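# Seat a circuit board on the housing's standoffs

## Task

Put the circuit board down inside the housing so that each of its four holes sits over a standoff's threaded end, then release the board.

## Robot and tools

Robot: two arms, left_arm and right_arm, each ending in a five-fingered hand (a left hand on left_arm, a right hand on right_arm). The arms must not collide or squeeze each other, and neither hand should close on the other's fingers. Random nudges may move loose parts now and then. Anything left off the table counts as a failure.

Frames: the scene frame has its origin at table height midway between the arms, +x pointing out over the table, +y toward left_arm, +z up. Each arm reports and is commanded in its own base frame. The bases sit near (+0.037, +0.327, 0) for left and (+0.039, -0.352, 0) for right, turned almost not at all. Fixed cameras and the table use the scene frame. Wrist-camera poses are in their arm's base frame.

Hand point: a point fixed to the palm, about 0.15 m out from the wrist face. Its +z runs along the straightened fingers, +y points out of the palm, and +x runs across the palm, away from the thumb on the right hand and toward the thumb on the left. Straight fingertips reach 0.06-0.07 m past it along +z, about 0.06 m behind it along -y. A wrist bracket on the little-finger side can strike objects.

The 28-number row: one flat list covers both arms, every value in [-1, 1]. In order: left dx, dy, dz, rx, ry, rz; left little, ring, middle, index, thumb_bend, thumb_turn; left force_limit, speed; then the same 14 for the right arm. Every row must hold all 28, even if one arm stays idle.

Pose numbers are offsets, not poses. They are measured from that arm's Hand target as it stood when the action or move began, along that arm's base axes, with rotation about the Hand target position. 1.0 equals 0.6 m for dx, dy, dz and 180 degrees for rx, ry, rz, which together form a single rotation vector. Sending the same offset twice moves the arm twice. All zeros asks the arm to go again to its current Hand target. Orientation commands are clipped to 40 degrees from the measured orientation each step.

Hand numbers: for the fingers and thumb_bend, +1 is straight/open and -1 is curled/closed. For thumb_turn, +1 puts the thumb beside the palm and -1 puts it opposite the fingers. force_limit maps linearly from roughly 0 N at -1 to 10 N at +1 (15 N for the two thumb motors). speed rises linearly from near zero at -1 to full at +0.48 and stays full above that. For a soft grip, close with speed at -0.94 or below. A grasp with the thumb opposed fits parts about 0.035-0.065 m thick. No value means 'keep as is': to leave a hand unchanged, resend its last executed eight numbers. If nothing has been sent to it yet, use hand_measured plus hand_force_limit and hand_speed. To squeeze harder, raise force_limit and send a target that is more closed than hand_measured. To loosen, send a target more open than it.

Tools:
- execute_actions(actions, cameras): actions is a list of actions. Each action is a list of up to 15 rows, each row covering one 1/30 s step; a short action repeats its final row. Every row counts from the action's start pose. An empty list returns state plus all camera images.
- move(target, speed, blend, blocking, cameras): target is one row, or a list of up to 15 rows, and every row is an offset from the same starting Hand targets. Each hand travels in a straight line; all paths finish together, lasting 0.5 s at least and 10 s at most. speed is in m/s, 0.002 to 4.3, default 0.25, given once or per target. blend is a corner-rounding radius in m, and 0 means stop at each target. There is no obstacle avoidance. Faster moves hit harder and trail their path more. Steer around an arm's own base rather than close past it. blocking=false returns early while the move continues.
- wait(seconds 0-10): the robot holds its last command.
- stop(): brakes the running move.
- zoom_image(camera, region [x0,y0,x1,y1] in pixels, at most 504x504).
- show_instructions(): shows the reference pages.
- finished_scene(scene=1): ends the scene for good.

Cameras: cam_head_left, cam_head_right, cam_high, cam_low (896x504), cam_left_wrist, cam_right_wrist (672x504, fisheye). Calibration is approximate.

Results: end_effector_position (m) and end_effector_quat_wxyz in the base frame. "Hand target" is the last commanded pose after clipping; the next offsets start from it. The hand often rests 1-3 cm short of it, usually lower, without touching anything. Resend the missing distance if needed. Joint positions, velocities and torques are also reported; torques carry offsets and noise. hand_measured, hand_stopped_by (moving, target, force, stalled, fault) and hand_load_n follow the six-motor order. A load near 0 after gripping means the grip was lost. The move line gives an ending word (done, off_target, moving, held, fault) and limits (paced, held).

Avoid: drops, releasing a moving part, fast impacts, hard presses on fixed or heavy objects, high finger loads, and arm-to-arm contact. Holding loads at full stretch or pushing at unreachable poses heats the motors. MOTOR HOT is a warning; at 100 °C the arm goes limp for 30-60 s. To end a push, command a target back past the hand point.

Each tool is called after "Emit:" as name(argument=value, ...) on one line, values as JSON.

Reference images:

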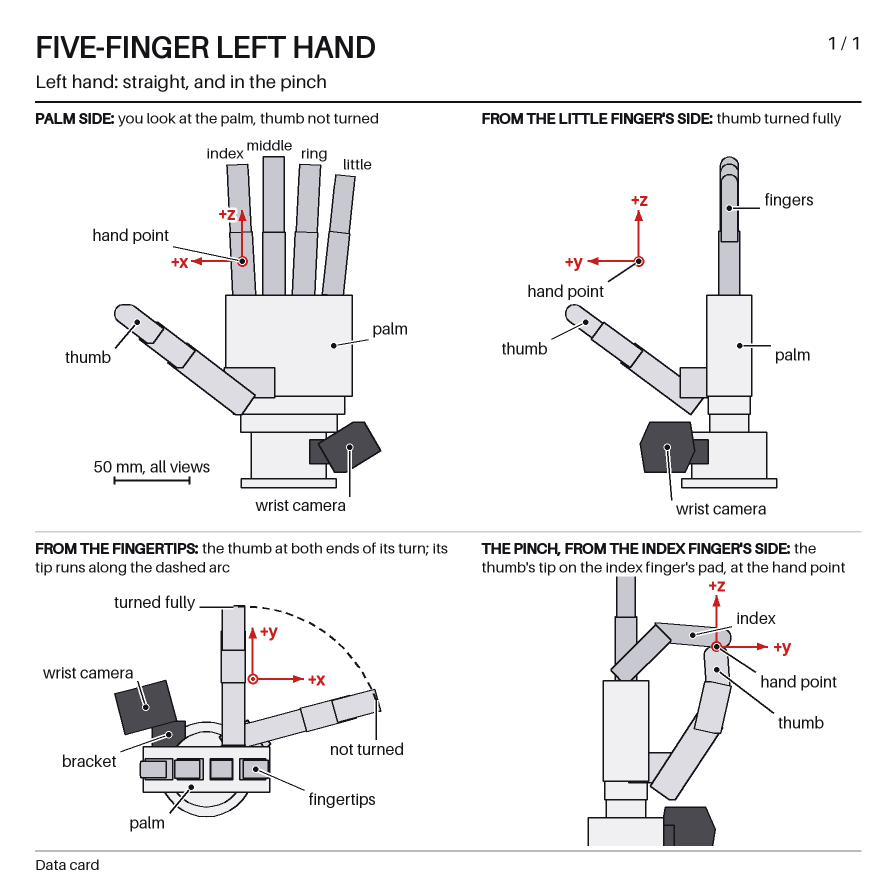

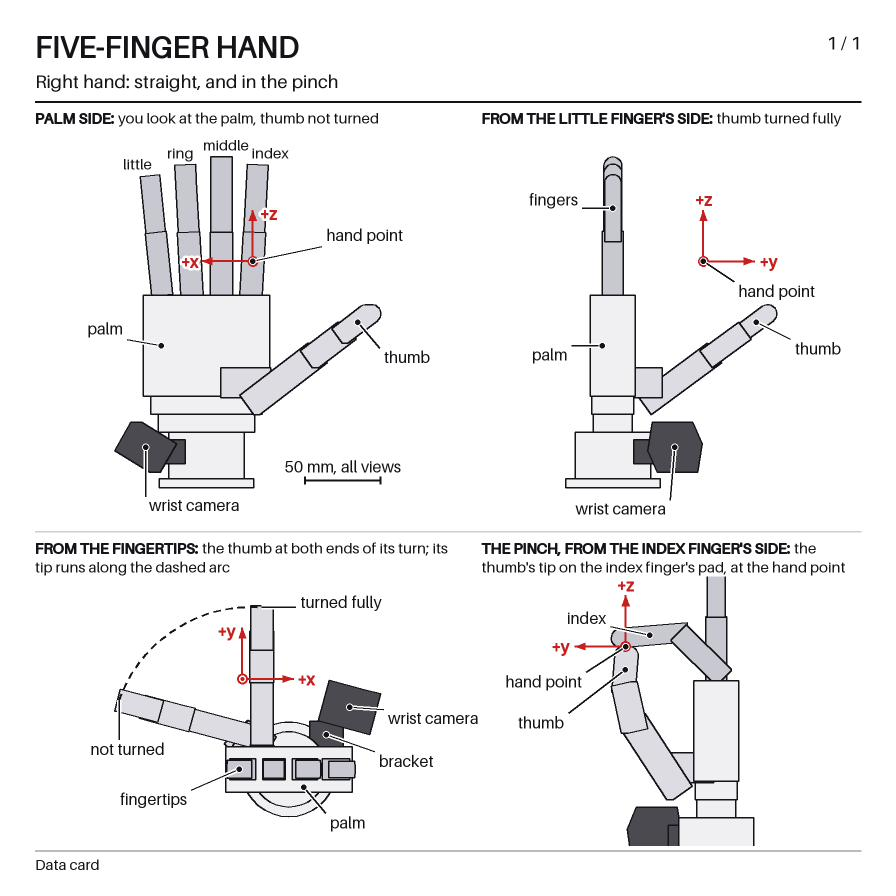

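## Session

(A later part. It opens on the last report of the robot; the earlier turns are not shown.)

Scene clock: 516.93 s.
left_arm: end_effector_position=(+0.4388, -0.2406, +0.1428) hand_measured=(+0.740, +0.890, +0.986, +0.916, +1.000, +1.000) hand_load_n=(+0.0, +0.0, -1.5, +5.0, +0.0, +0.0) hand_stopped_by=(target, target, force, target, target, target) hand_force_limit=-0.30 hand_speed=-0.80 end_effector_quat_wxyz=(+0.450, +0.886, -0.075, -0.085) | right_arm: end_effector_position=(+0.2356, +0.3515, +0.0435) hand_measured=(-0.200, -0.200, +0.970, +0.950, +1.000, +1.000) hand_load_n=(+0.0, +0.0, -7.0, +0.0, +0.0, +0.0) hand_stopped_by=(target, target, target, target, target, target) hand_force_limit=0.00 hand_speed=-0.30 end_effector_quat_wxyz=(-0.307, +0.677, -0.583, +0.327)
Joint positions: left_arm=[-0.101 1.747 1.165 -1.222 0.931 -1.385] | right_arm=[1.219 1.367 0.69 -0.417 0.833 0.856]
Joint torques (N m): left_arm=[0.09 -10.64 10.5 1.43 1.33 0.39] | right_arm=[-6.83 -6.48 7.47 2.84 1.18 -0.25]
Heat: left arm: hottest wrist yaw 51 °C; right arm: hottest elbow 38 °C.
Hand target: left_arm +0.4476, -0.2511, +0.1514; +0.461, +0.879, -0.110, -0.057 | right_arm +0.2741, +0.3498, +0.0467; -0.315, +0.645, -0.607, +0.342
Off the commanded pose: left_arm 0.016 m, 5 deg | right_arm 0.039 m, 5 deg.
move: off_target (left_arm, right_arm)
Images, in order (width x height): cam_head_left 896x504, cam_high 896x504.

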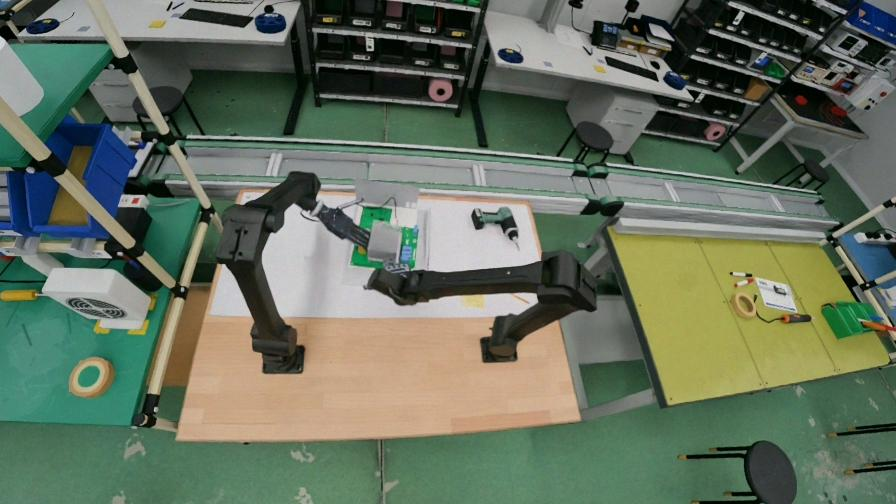

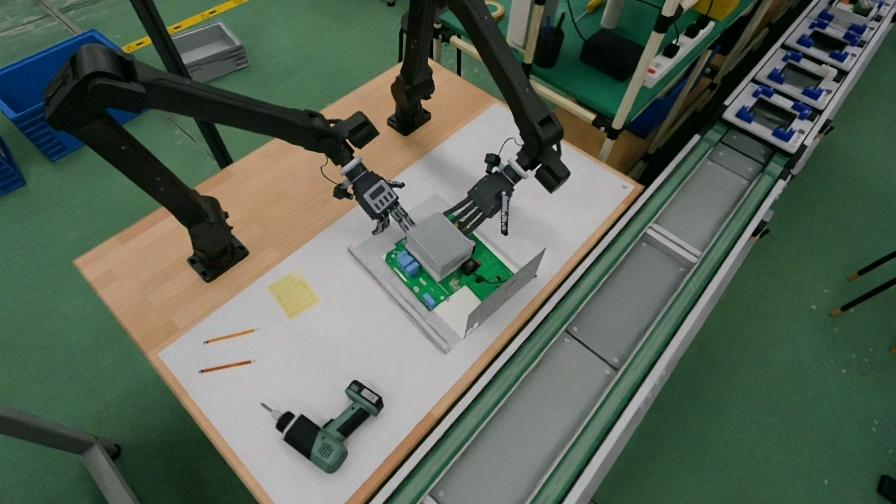

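Emit:
move(target=[0,0,0,0,0,0,0.74,0.89,0.985,0.915,1,1,-0.3,-0.8,0.01,0,0.003,0,0,0,-0.2,-0.2,0.97,1.0,1,1,0,-0.3], speed=0.06, cameras=["cam_high","cam_head_left"])

Emit:
zoom_image(camera="cam_high", region=[433, 289, 453, 309])

Emit:
zoom_image(camera="cam_high", region=[382, 246, 402, 266])

Emit:
zoom_image(camera="cam_head_left", region=[344, 252, 364, 272])

Scene clock: 518.70 s.
left_arm: end_effector_position=(+0.4388, -0.2406, +0.1428) hand_measured=(+0.740, +0.890, +0.986, +0.916, +1.000, +1.000) hand_load_n=(+0.0, +0.0, -1.5, +5.0, +0.0, +0.0) hand_stopped_by=(target, target, force, target, target, target) hand_force_limit=-0.30 hand_speed=-0.80 end_effector_quat_wxyz=(+0.450, +0.886, -0.075, -0.085) | right_arm: end_effector_position=(+0.2359, +0.3508, +0.0425) hand_measured=(-0.200, -0.200, +0.970, +1.000, +1.000, +1.000) hand_load_n=(+0.0, +0.0, -8.0, +0.0, +0.0, +0.0) hand_stopped_by=(target, target, target, target, target, target) hand_force_limit=0.00 hand_speed=-0.30 end_effector_quat_wxyz=(-0.304, +0.683, -0.579, +0.326)
Joint positions: left_arm=[-0.101 1.747 1.165 -1.222 0.931 -1.385] | right_arm=[1.214 1.367 0.69 -0.414 0.822 0.836]
Joint torques (N m): left_arm=[0.09 -10.64 10.5 1.39 1.33 0.39] | right_arm=[-7.71 -6.77 7.82 3.03 1.36 -0.22]
Heat: left arm: hottest wrist yaw 51 °C; right arm: hottest elbow 38 °C.
Hand target: left_arm +0.4476, -0.2511, +0.1514; +0.461, +0.879, -0.110, -0.057 | right_arm +0.2801, +0.3498, +0.0485; -0.315, +0.645, -0.607, +0.342
Off the commanded pose: left_arm 0.016 m, 5 deg | right_arm 0.045 m, 6 deg.
move: off_target (left_arm, right_arm)
Images, in order (width x height): cam_head_left 896x504, cam_high 896x504.

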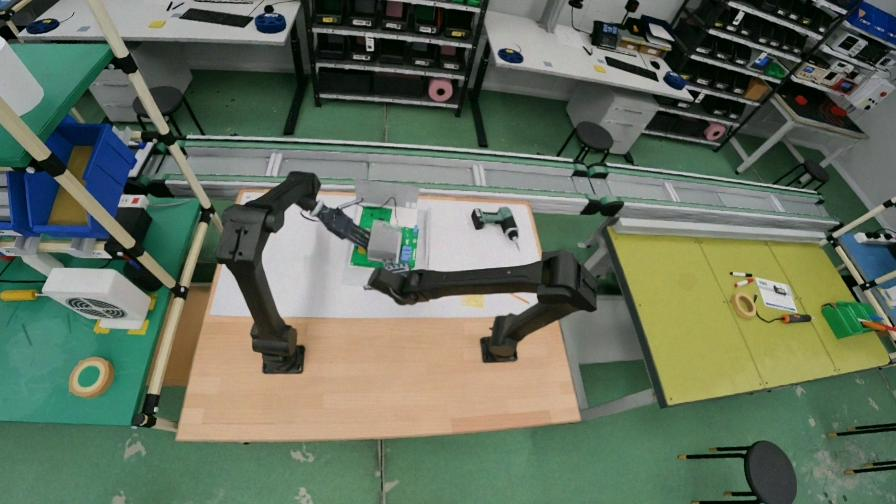

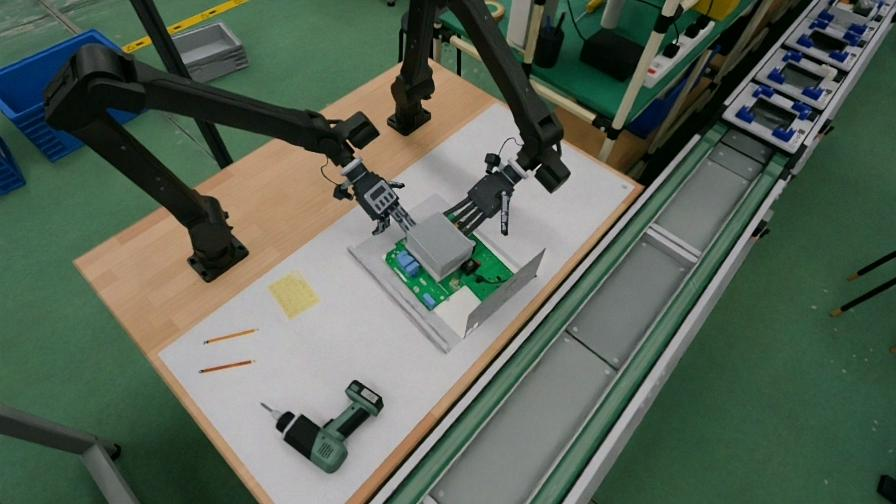

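Scaled by 25.200.

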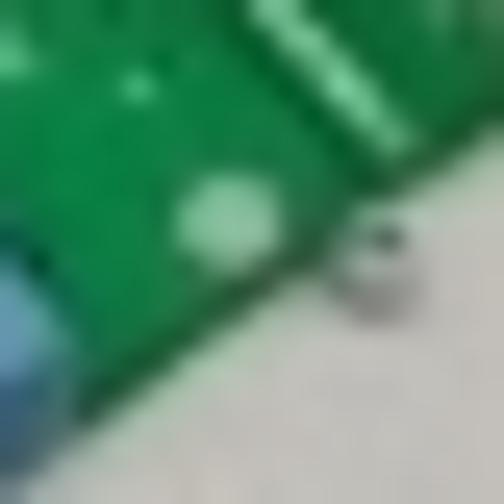

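Scaled by 25.200.

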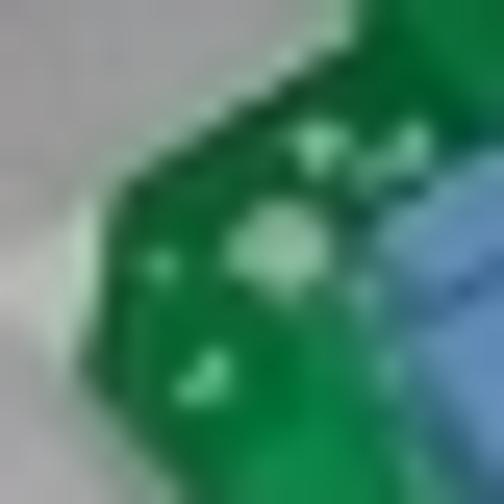

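Scaled by 25.200.

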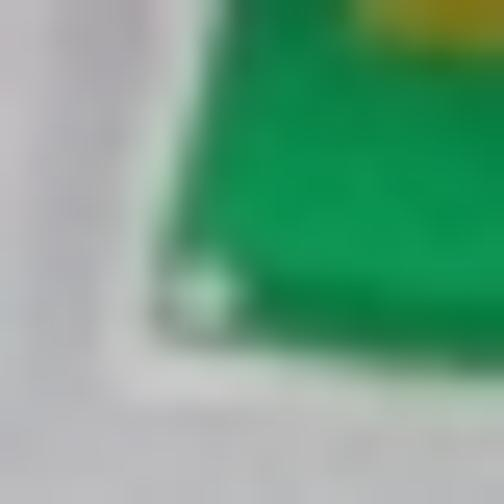

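Emit:
move(target=[0,0.06,0.01,0,0,0,0.74,0.89,0.985,0.915,1,1,-0.3,-0.8,0,0,0,0,0,0,-0.2,-0.2,0.97,1.0,1,1,0,-0.3], speed=0.06, cameras=["cam_high","cam_head_left"])

Emit:
zoom_image(camera="cam_high", region=[433, 289, 453, 309])

Emit:
zoom_image(camera="cam_high", region=[382, 246, 402, 266])

Emit:
zoom_image(camera="cam_head_left", region=[344, 252, 364, 272])

Scene clock: 520.73 s.
left_arm: end_effector_position=(+0.4378, -0.2169, +0.1517) hand_measured=(+0.740, +0.890, +0.986, +0.916, +1.000, +1.000) hand_load_n=(+0.0, +0.0, +0.5, +0.0, +0.0, +0.0) hand_stopped_by=(target, target, force, target, target, target) hand_force_limit=-0.30 hand_speed=-0.80 end_effector_quat_wxyz=(+0.460, +0.880, -0.101, -0.063) | right_arm: end_effector_position=(+0.2362, +0.3527, +0.0428) hand_measured=(-0.200, -0.200, +0.970, +1.000, +1.000, +1.000) hand_load_n=(+0.0, +0.0, -8.5, +0.0, +0.0, +0.0) hand_stopped_by=(target, target, target, target, target, target) hand_force_limit=0.00 hand_speed=-0.30 end_effector_quat_wxyz=(-0.306, +0.682, -0.580, +0.322)
Joint positions: left_arm=[-0.046 1.747 1.174 -1.283 0.935 -1.244] | right_arm=[1.212 1.367 0.69 -0.407 0.816 0.836]
Joint torques (N m): left_arm=[1.79 -10.23 11.36 -0.68 0.54 0.24] | right_arm=[-7.36 -6.53 7.86 2.74 1.48 -0.21]
Heat: left arm: hottest wrist yaw 50 °C; right arm: hottest elbow 38 °C.
Hand target: left_arm +0.4475, -0.2151, +0.1573; +0.461, +0.879, -0.110, -0.057 | right_arm +0.2801, +0.3498, +0.0485; -0.315, +0.645, -0.607, +0.342
Off the commanded pose: left_arm 0.011 m, 1 deg | right_arm 0.044 m, 6 deg.
move: off_target (left_arm, right_arm)
Images, in order (width x height): cam_head_left 896x504, cam_high 896x504.

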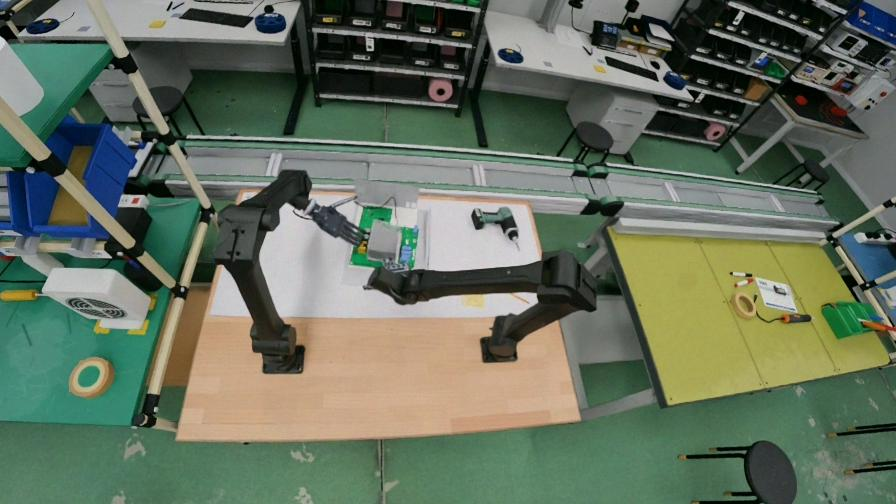

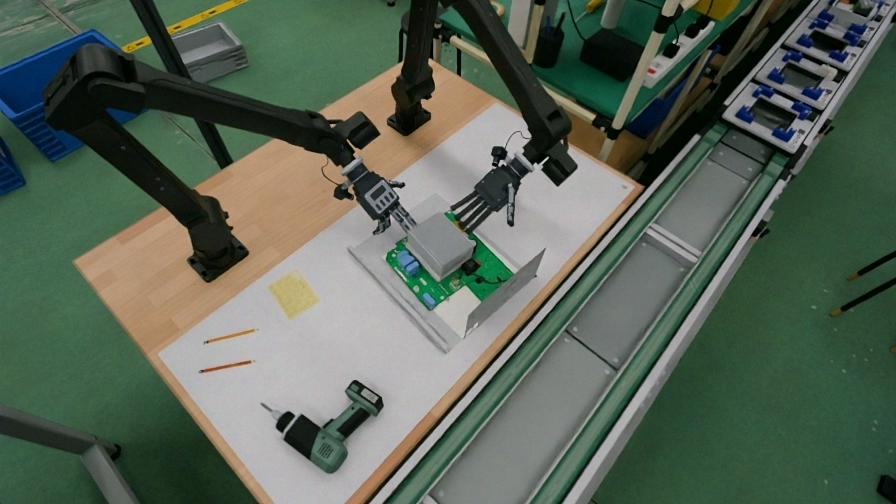

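Scaled by 25.200.

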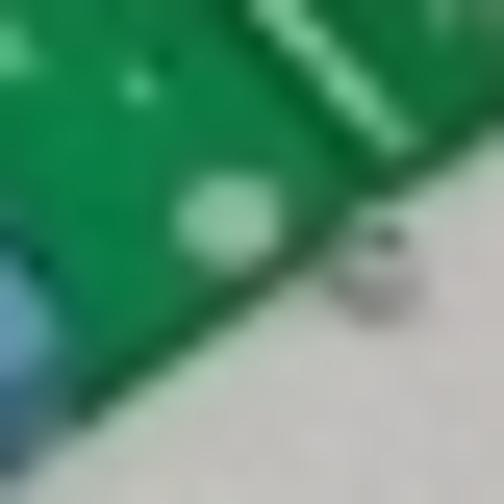

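Scaled by 25.200.

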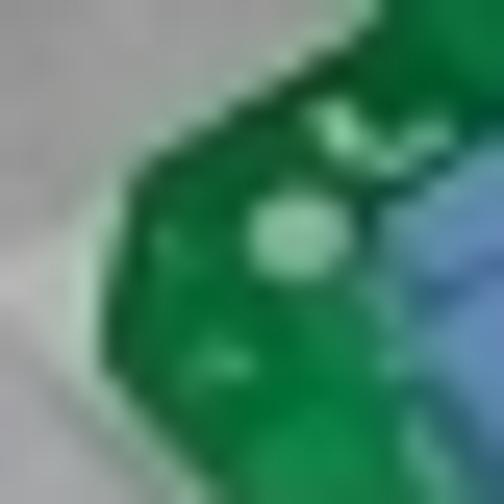

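Scaled by 25.200.

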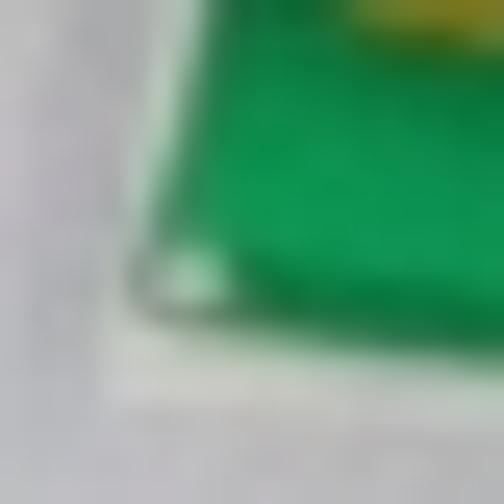

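Emit:
move(target=[0,0,0,0,0,0,0.74,0.89,0.985,0.915,1,1,-0.3,-0.8,0.01,0,0.003,0,0,0,-0.2,-0.2,0.97,1.0,1,1,0,-0.3], speed=0.06, cameras=["cam_high","cam_head_left","cam_right_wrist"])

Emit:
zoom_image(camera="cam_high", region=[433, 289, 453, 309])

Emit:
zoom_image(camera="cam_high", region=[382, 246, 402, 266])

Emit:
zoom_image(camera="cam_head_left", region=[344, 252, 364, 272])

Emit:
zoom_image(camera="cam_high", region=[370, 190, 450, 250])

Scene clock: 523.13 s.
left_arm: end_effector_position=(+0.4378, -0.2169, +0.1517) hand_measured=(+0.740, +0.890, +0.986, +0.916, +1.000, +1.000) hand_load_n=(+0.0, +0.0, +0.0, +0.0, +0.0, +0.0) hand_stopped_by=(target, target, force, target, target, target) hand_force_limit=-0.30 hand_speed=-0.80 end_effector_quat_wxyz=(+0.460, +0.880, -0.101, -0.063) | right_arm: end_effector_position=(+0.2369, +0.3526, +0.0423) hand_measured=(-0.200, -0.200, +0.970, +1.000, +1.000, +1.000) hand_load_n=(+0.0, +0.0, -8.5, +0.0, +0.0, -0.5) hand_stopped_by=(target, target, target, target, target, target) hand_force_limit=0.00 hand_speed=-0.30 end_effector_quat_wxyz=(-0.305, +0.687, -0.577, +0.320)
Joint positions: left_arm=[-0.046 1.747 1.174 -1.283 0.935 -1.244] | right_arm=[1.207 1.367 0.69 -0.4 0.807 0.818]
Joint torques (N m): left_arm=[1.73 -10.23 11.37 -0.69 0.54 0.24] | right_arm=[-8.47 -6.95 8.23 2.85 1.61 -0.21]
Heat: left arm: hottest wrist yaw 50 °C; right arm: hottest elbow 38 °C.
Hand target: left_arm +0.4475, -0.2151, +0.1573; +0.461, +0.879, -0.110, -0.057 | right_arm +0.2861, +0.3498, +0.0503; -0.315, +0.645, -0.607, +0.342
Off the commanded pose: left_arm 0.011 m, 1 deg | right_arm 0.050 m, 7 deg.
move: off_target (left_arm, right_arm)
camera_calibration:
cam_right_wrist: T_world_to_cam=[[-0.556505, -0.35688, -0.750292, 0.289114], [-0.636479, 0.763568, 0.108893, -0.124009], [0.534038, 0.538145, -0.652077, -0.176767], [0, 0, 0, 1]] pos_world=[0.176364, 0.292995, 0.115158]
Images, in order (width x height): cam_head_left 896x504, cam_high 896x504, cam_right_wrist 672x504.

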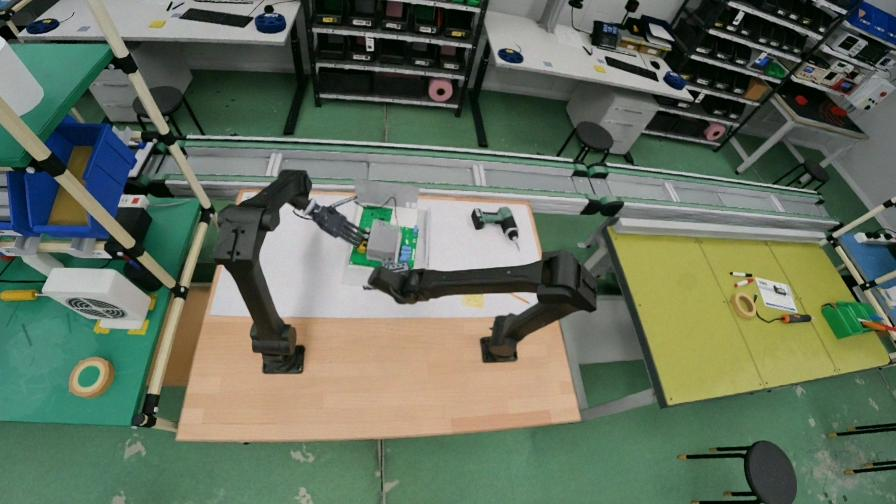

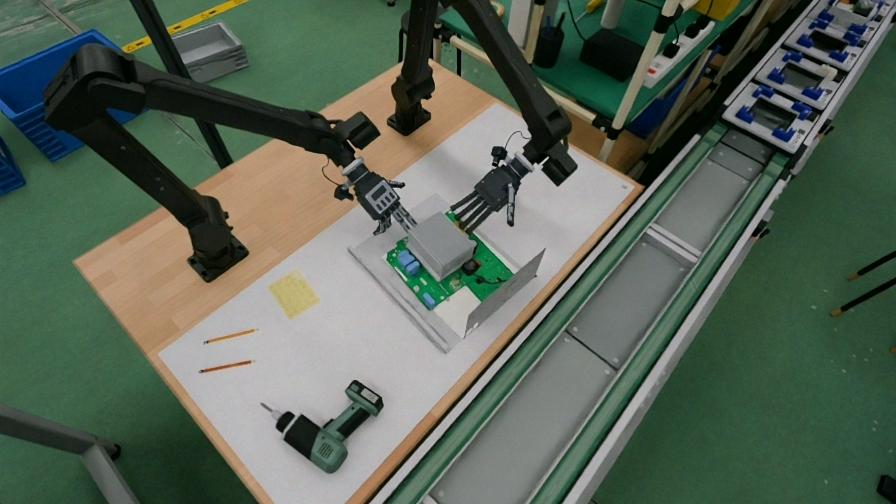

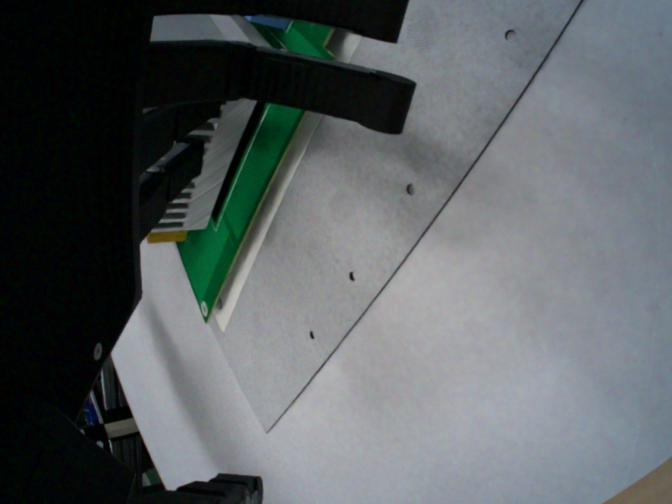

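Scaled by 25.200.

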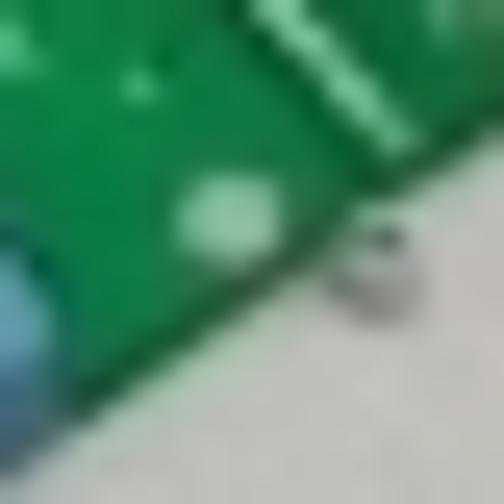

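Scaled by 25.200.

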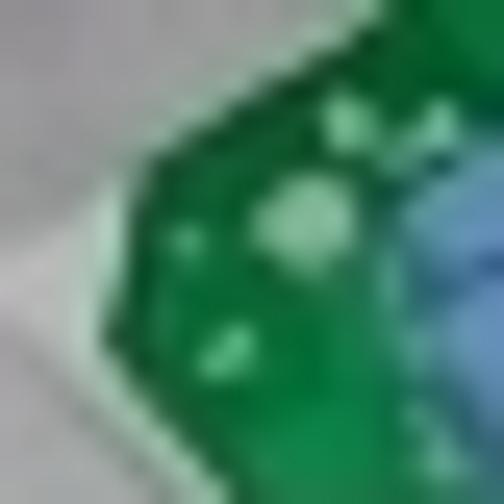

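Scaled by 25.200.

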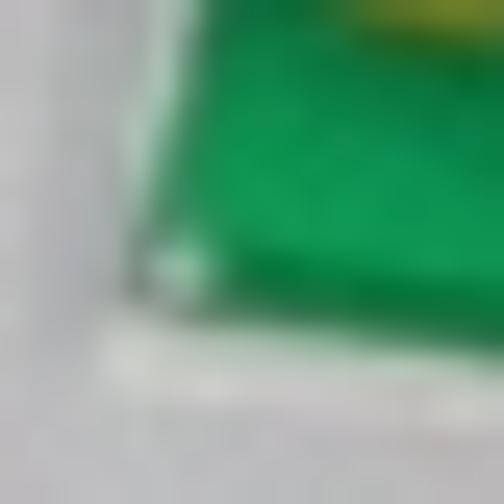

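Scaled by 6.300.

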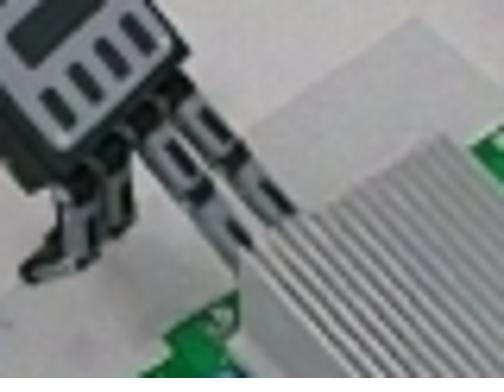

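Emit:
execute_actions(actions=[], cameras=["all"])

Emit:
zoom_image(camera="cam_low", region=[370, 230, 510, 310])

Emit:
zoom_image(camera="cam_left_wrist", region=[380, 150, 600, 400])

Emit:
zoom_image(camera="cam_head_right", region=[340, 180, 440, 300])

Scene clock: 523.80 s.
left_arm: end_effector_position=(+0.4378, -0.2169, +0.1517) hand_measured=(+0.740, +0.890, +0.986, +0.916, +1.000, +1.000) hand_load_n=(+0.0, +0.0, +0.0, +0.0, +0.0, +0.0) hand_stopped_by=(target, target, force, target, target, target) hand_force_limit=-0.30 hand_speed=-0.80 end_effector_quat_wxyz=(+0.460, +0.880, -0.101, -0.063) | right_arm: end_effector_position=(+0.2369, +0.3526, +0.0423) hand_measured=(-0.200, -0.200, +0.970, +1.000, +1.000, +1.000) hand_load_n=(+0.0, +0.0, -8.5, +0.0, +0.0, +0.0) hand_stopped_by=(target, target, target, target, target, target) hand_force_limit=0.00 hand_speed=-0.30 end_effector_quat_wxyz=(-0.305, +0.687, -0.577, +0.320)
Joint positions: left_arm=[-0.046 1.747 1.174 -1.283 0.935 -1.244] | right_arm=[1.207 1.367 0.69 -0.4 0.807 0.818]
Joint velocities: within noise
Joint torques (N m): left_arm=[1.79 -10.29 11.37 -0.68 0.54 0.25] | right_arm=[-8.12 -7.06 8.08 2.84 1.6 -0.2]
Heat: left arm: hottest wrist yaw 50 °C; right arm: hottest elbow 38 °C.
Hand target: left_arm +0.4475, -0.2151, +0.1573; +0.461, +0.879, -0.110, -0.057 | right_arm +0.2861, +0.3498, +0.0503; -0.315, +0.645, -0.607, +0.342
Off the commanded pose: left_arm 0.011 m, 1 deg | right_arm 0.050 m, 7 deg.
camera_calibration:
cam_left_wrist: T_world_to_cam=[[0.402044, 0.488614, -0.774349, 0.0440769], [0.854522, 0.103525, 0.508994, -0.431153], [0.328866, -0.866336, -0.37591, -0.156301], [0, 0, 0, 1]] pos_world=[0.40211, -0.112311, 0.19483]
cam_right_wrist: T_world_to_cam=[[-0.556505, -0.35688, -0.750292, 0.289114], [-0.636479, 0.763568, 0.108893, -0.124009], [0.534038, 0.538145, -0.652077, -0.176767], [0, 0, 0, 1]] pos_world=[0.176364, 0.292995, 0.115158]

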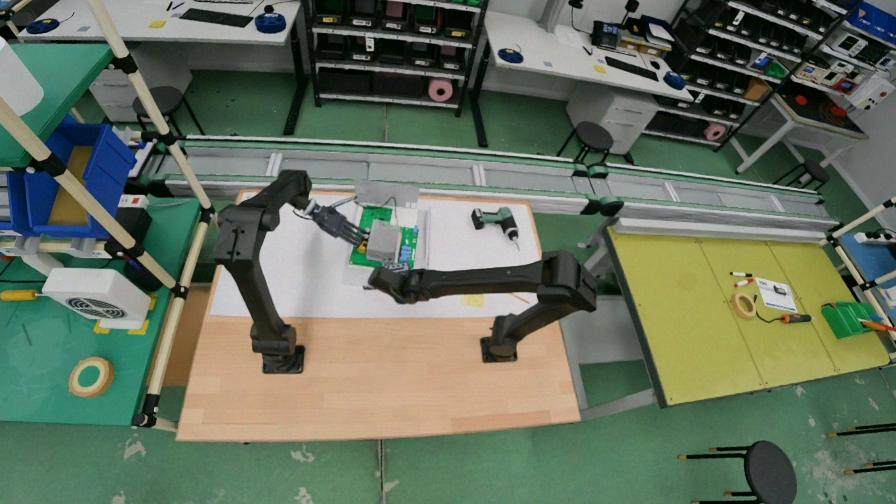

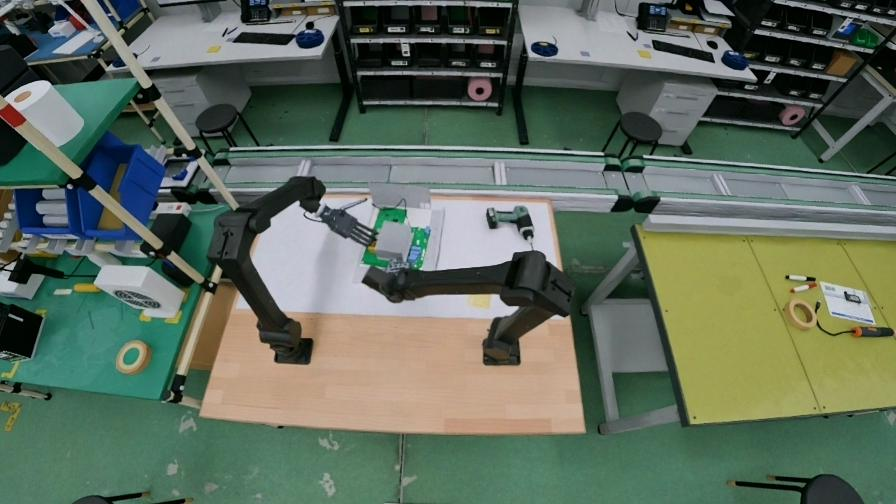

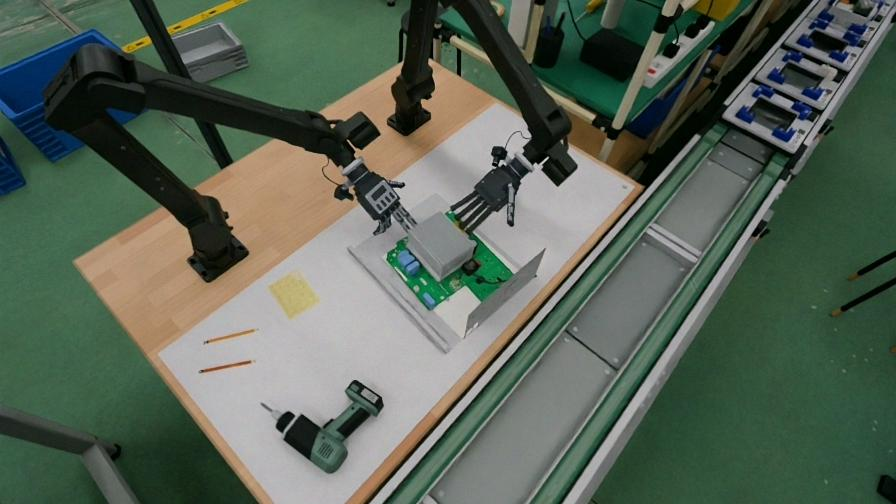

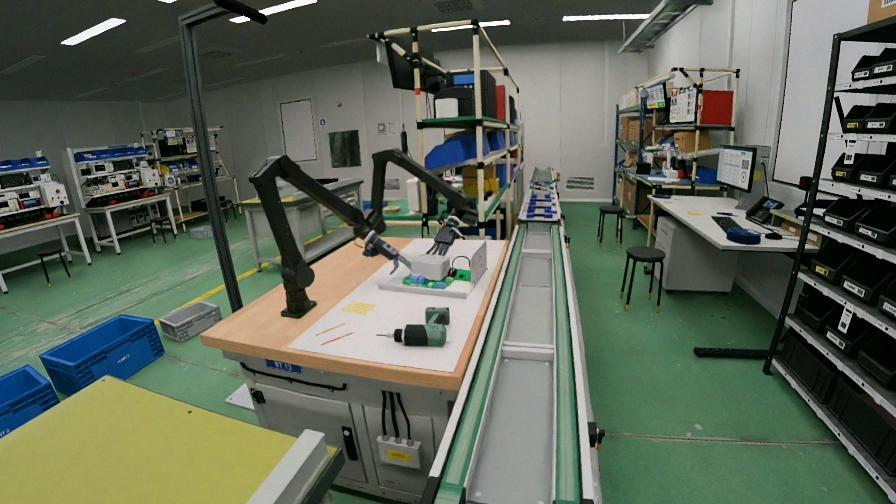

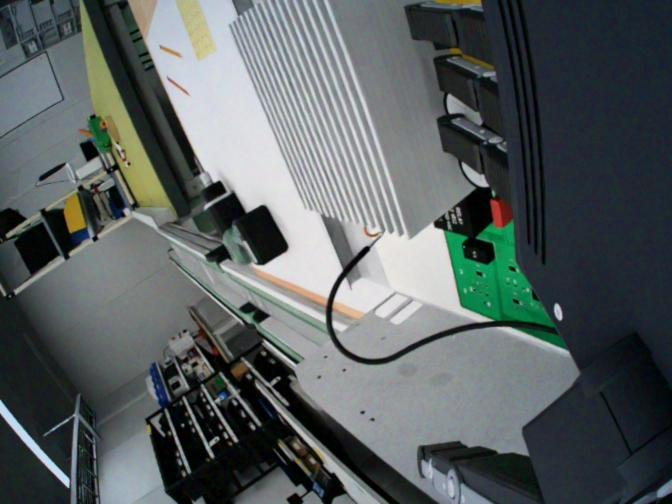

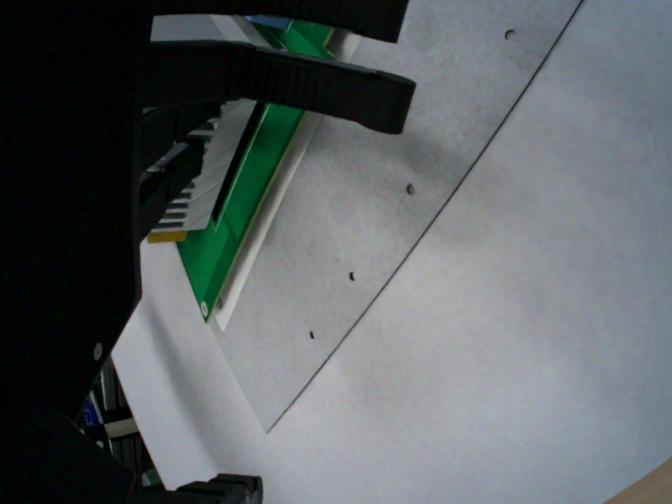

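Scaled by 3.600.

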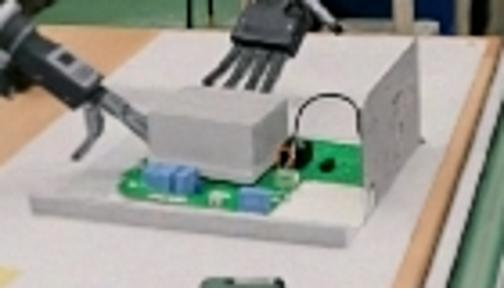

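Scaled by 2.016 from the camera's 672x504 image, which has a finer 960x720 frame.

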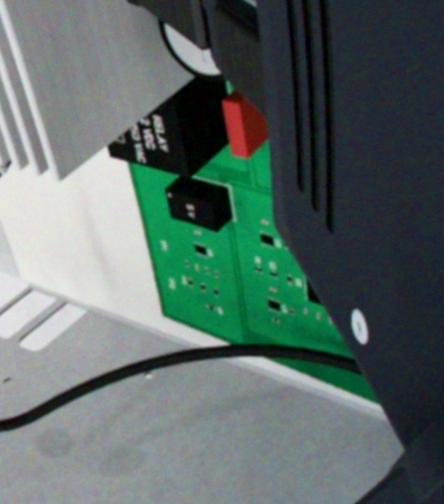

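Scaled by 4.200.

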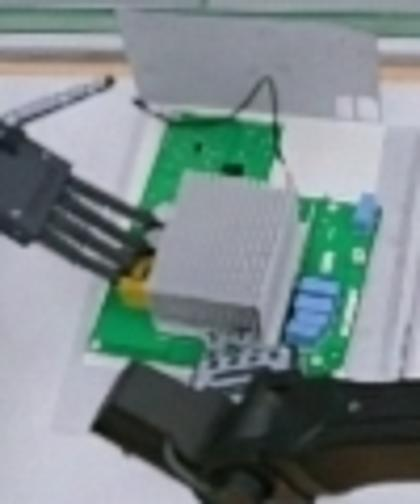

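Emit:
move(target=[[0,0,0,0,0,0,0.74,0.89,0.985,0.915,1,1,-0.3,-0.8,-0.11,0,0.02,0,0,0,-0.2,-0.2,0.97,1.0,1,1,0,-0.3],[0,0,0,0,0,0,0.74,0.89,0.985,0.915,1,1,-0.3,-0.8,-0.14,-0.03,0.18,0,0,0,-0.2,-0.2,0.97,0.95,1,1,0,-0.3],[-0.02,0,0,0,0,0,0.74,0.89,0.985,0.915,1,1,-0.3,-0.8,0.12,-0.25,0.18,0,0,0.5,1,0.955,0.93,0.955,1,1,0,-0.3],[0.012,0,0,0,0,0,0.74,0.89,0.985,0.915,1,1,-0.3,-0.8,0.11,-0.24,0.01,0,0,0.5,1,0.955,0.93,0.955,1,1,0,-0.3]], speed=[0.1,0.2,0.3,0.2], cameras=["cam_high","cam_head_left","cam_right_wrist","cam_left_wrist"])

Emit:
zoom_image(camera="cam_high", region=[433, 289, 453, 309])

Emit:
zoom_image(camera="cam_high", region=[380, 200, 540, 320])

Scene clock: 537.57 s.
left_arm: end_effector_position=(+0.4450, -0.2172, +0.1553) hand_measured=(+0.740, +0.890, +0.986, +0.916, +1.000, +1.000) hand_load_n=(+0.0, +0.0, +0.0, +0.0, +0.0, +0.0) hand_stopped_by=(target, target, force, target, target, target) hand_force_limit=-0.30 hand_speed=-0.80 end_effector_quat_wxyz=(+0.459, +0.880, -0.103, -0.060) | right_arm: end_effector_position=(+0.3508, +0.2013, +0.0611) hand_measured=(+1.000, +0.956, +0.930, +0.956, +1.000, +1.000) hand_load_n=(+0.0, +0.0, +0.0, +0.0, +0.0, +0.0) hand_stopped_by=(target, target, target, target, target, target) hand_force_limit=0.00 hand_speed=-0.30 end_effector_quat_wxyz=(-0.463, +0.886, +0.023, +0.020)
Joint positions: left_arm=[-0.046 1.756 1.198 -1.291 0.935 -1.243] | right_arm=[0.203 1.465 0.849 -0.65 -0.929 -1.265]
Joint torques (N m): left_arm=[1.79 -9.88 11.43 -0.66 0.54 0.24] | right_arm=[-0.26 -9.52 6.11 1.24 -0.61 0.04]
Heat: left arm: hottest wrist yaw 47 °C; right arm: hottest elbow 38 °C.
Hand target: left_arm +0.4548, -0.2151, +0.1574; +0.461, +0.879, -0.110, -0.057 | right_arm +0.3520, +0.2058, +0.0563; -0.464, +0.885, +0.027, +0.019
Off the commanded pose: left_arm 0.010 m, 1 deg | right_arm 0.007 m, 1 deg.
move: done; target 2's new numbers were sent with right_arm's hand 0.030 m and 4 deg from that target; target 3's new numbers were sent with right_arm's hand 0.021 m and 2 deg from that target
camera_calibration:
cam_left_wrist: T_world_to_cam=[[0.409304, 0.48769, -0.771122, 0.0401496], [0.850092, 0.103123, 0.51644, -0.43837], [0.331383, -0.866905, -0.372373, -0.159344], [0, 0, 0, 1]] pos_world=[0.409025, -0.112511, 0.198017]
cam_right_wrist: T_world_to_cam=[[0.269915, -0.553882, -0.787629, 0.0646133], [-0.822493, -0.557939, 0.110495, 0.393169], [-0.500651, 0.617995, -0.606161, 0.200305], [0, 0, 0, 1]] pos_world=[0.406221, 0.131365, 0.128865]
Images, in order (width x height): cam_head_left 896x504, cam_high 896x504, cam_left_wrist 672x504, cam_right_wrist 672x504.

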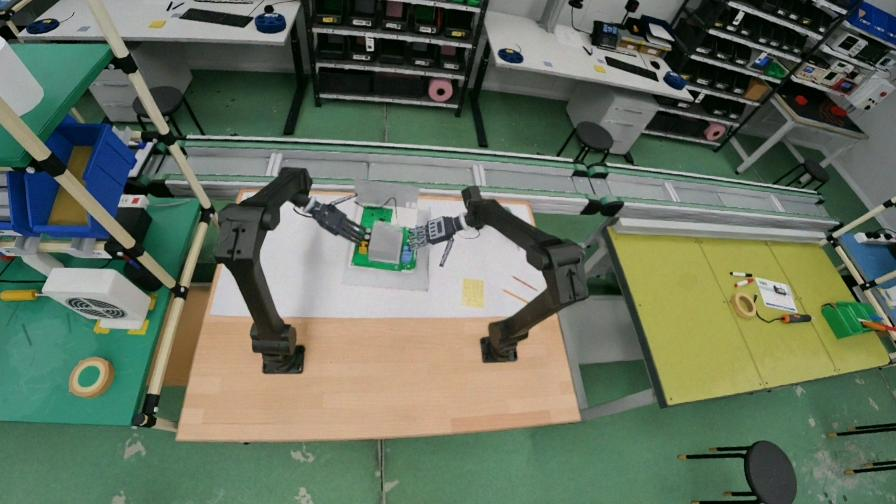

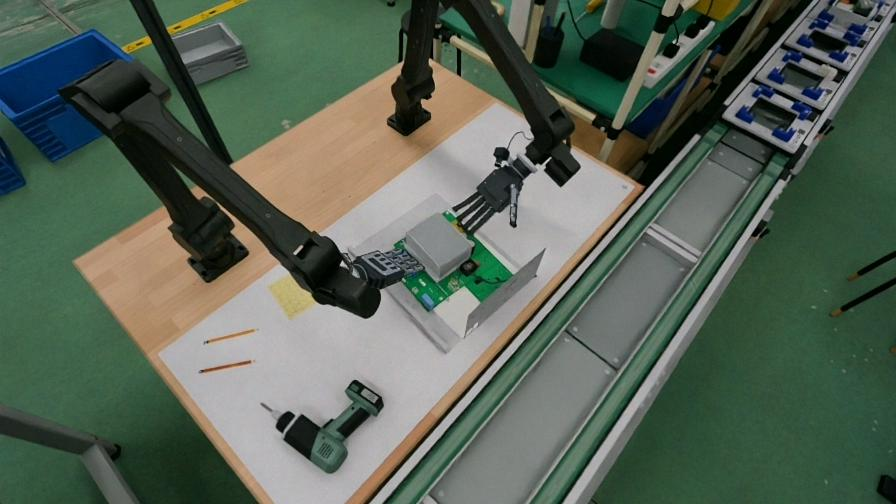

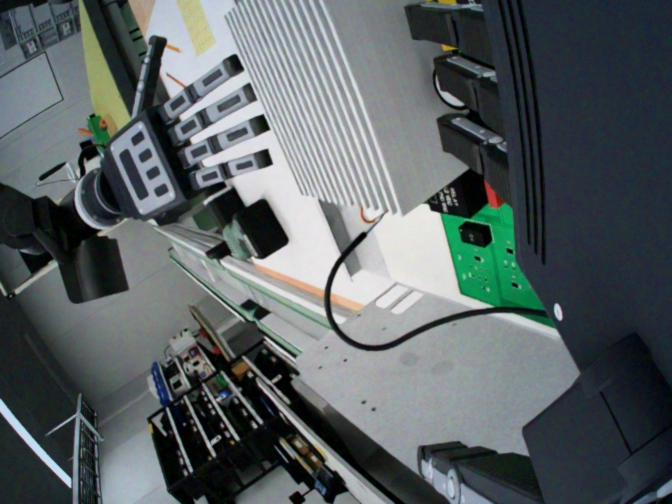

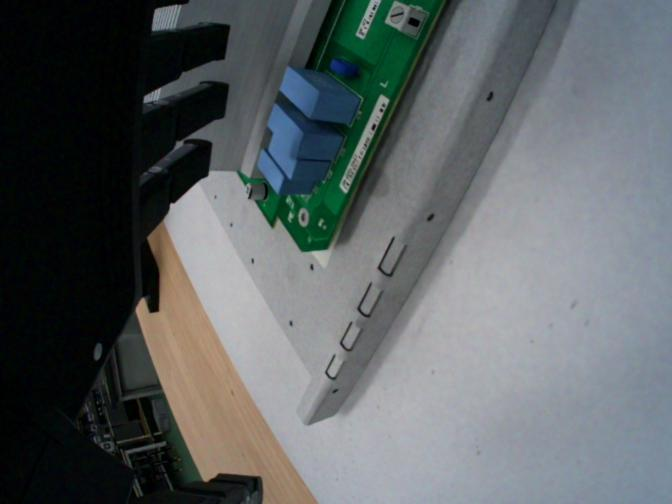

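Scaled by 25.200.

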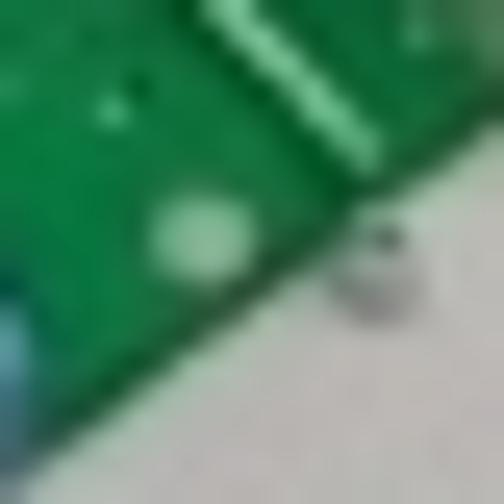

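Scaled by 3.150.

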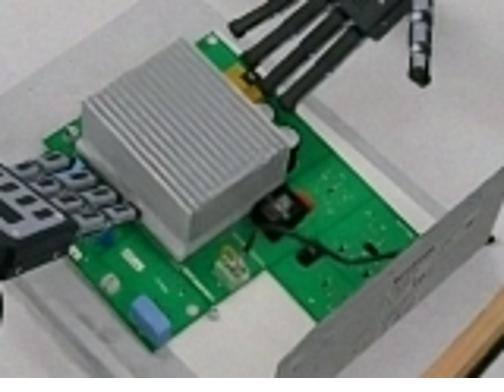

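Emit:
zoom_image(camera="cam_head_left", region=[344, 252, 364, 272])

Emit:
zoom_image(camera="cam_head_left", region=[394, 250, 424, 280])

Emit:
zoom_image(camera="cam_head_left", region=[395, 216, 415, 236])

Emit:
zoom_image(camera="cam_head_left", region=[340, 190, 440, 280])

Emit:
zoom_image(camera="cam_right_wrist", region=[284, 197, 324, 237])

Scaled by 25.200.

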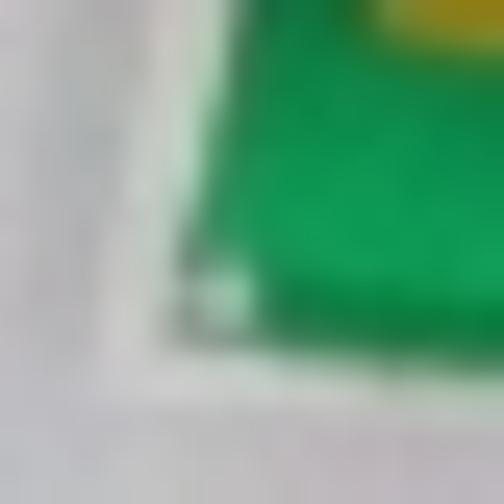

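Scaled by 16.800.

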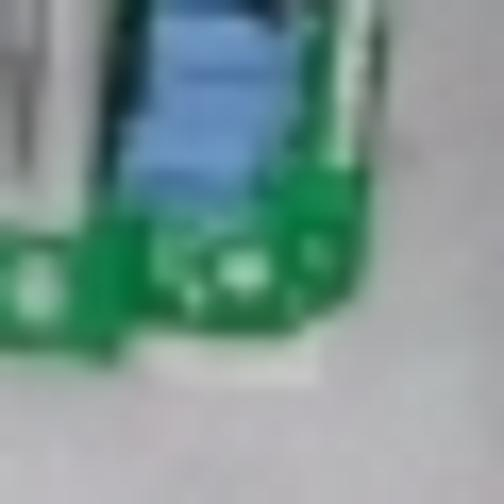

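Scaled by 25.200.

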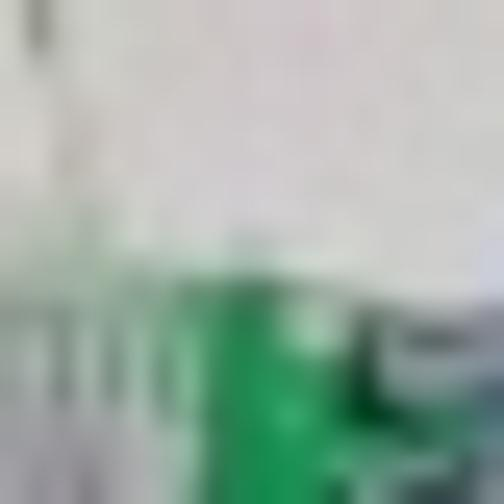

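Scaled by 5.040.

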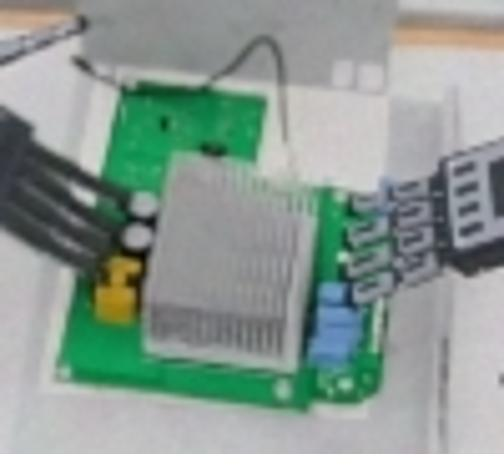

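Scaled by 12.600 from the camera's 672x504 image, which has a finer 960x720 frame.

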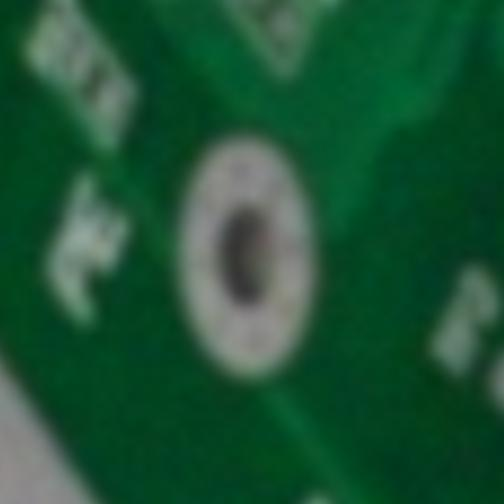

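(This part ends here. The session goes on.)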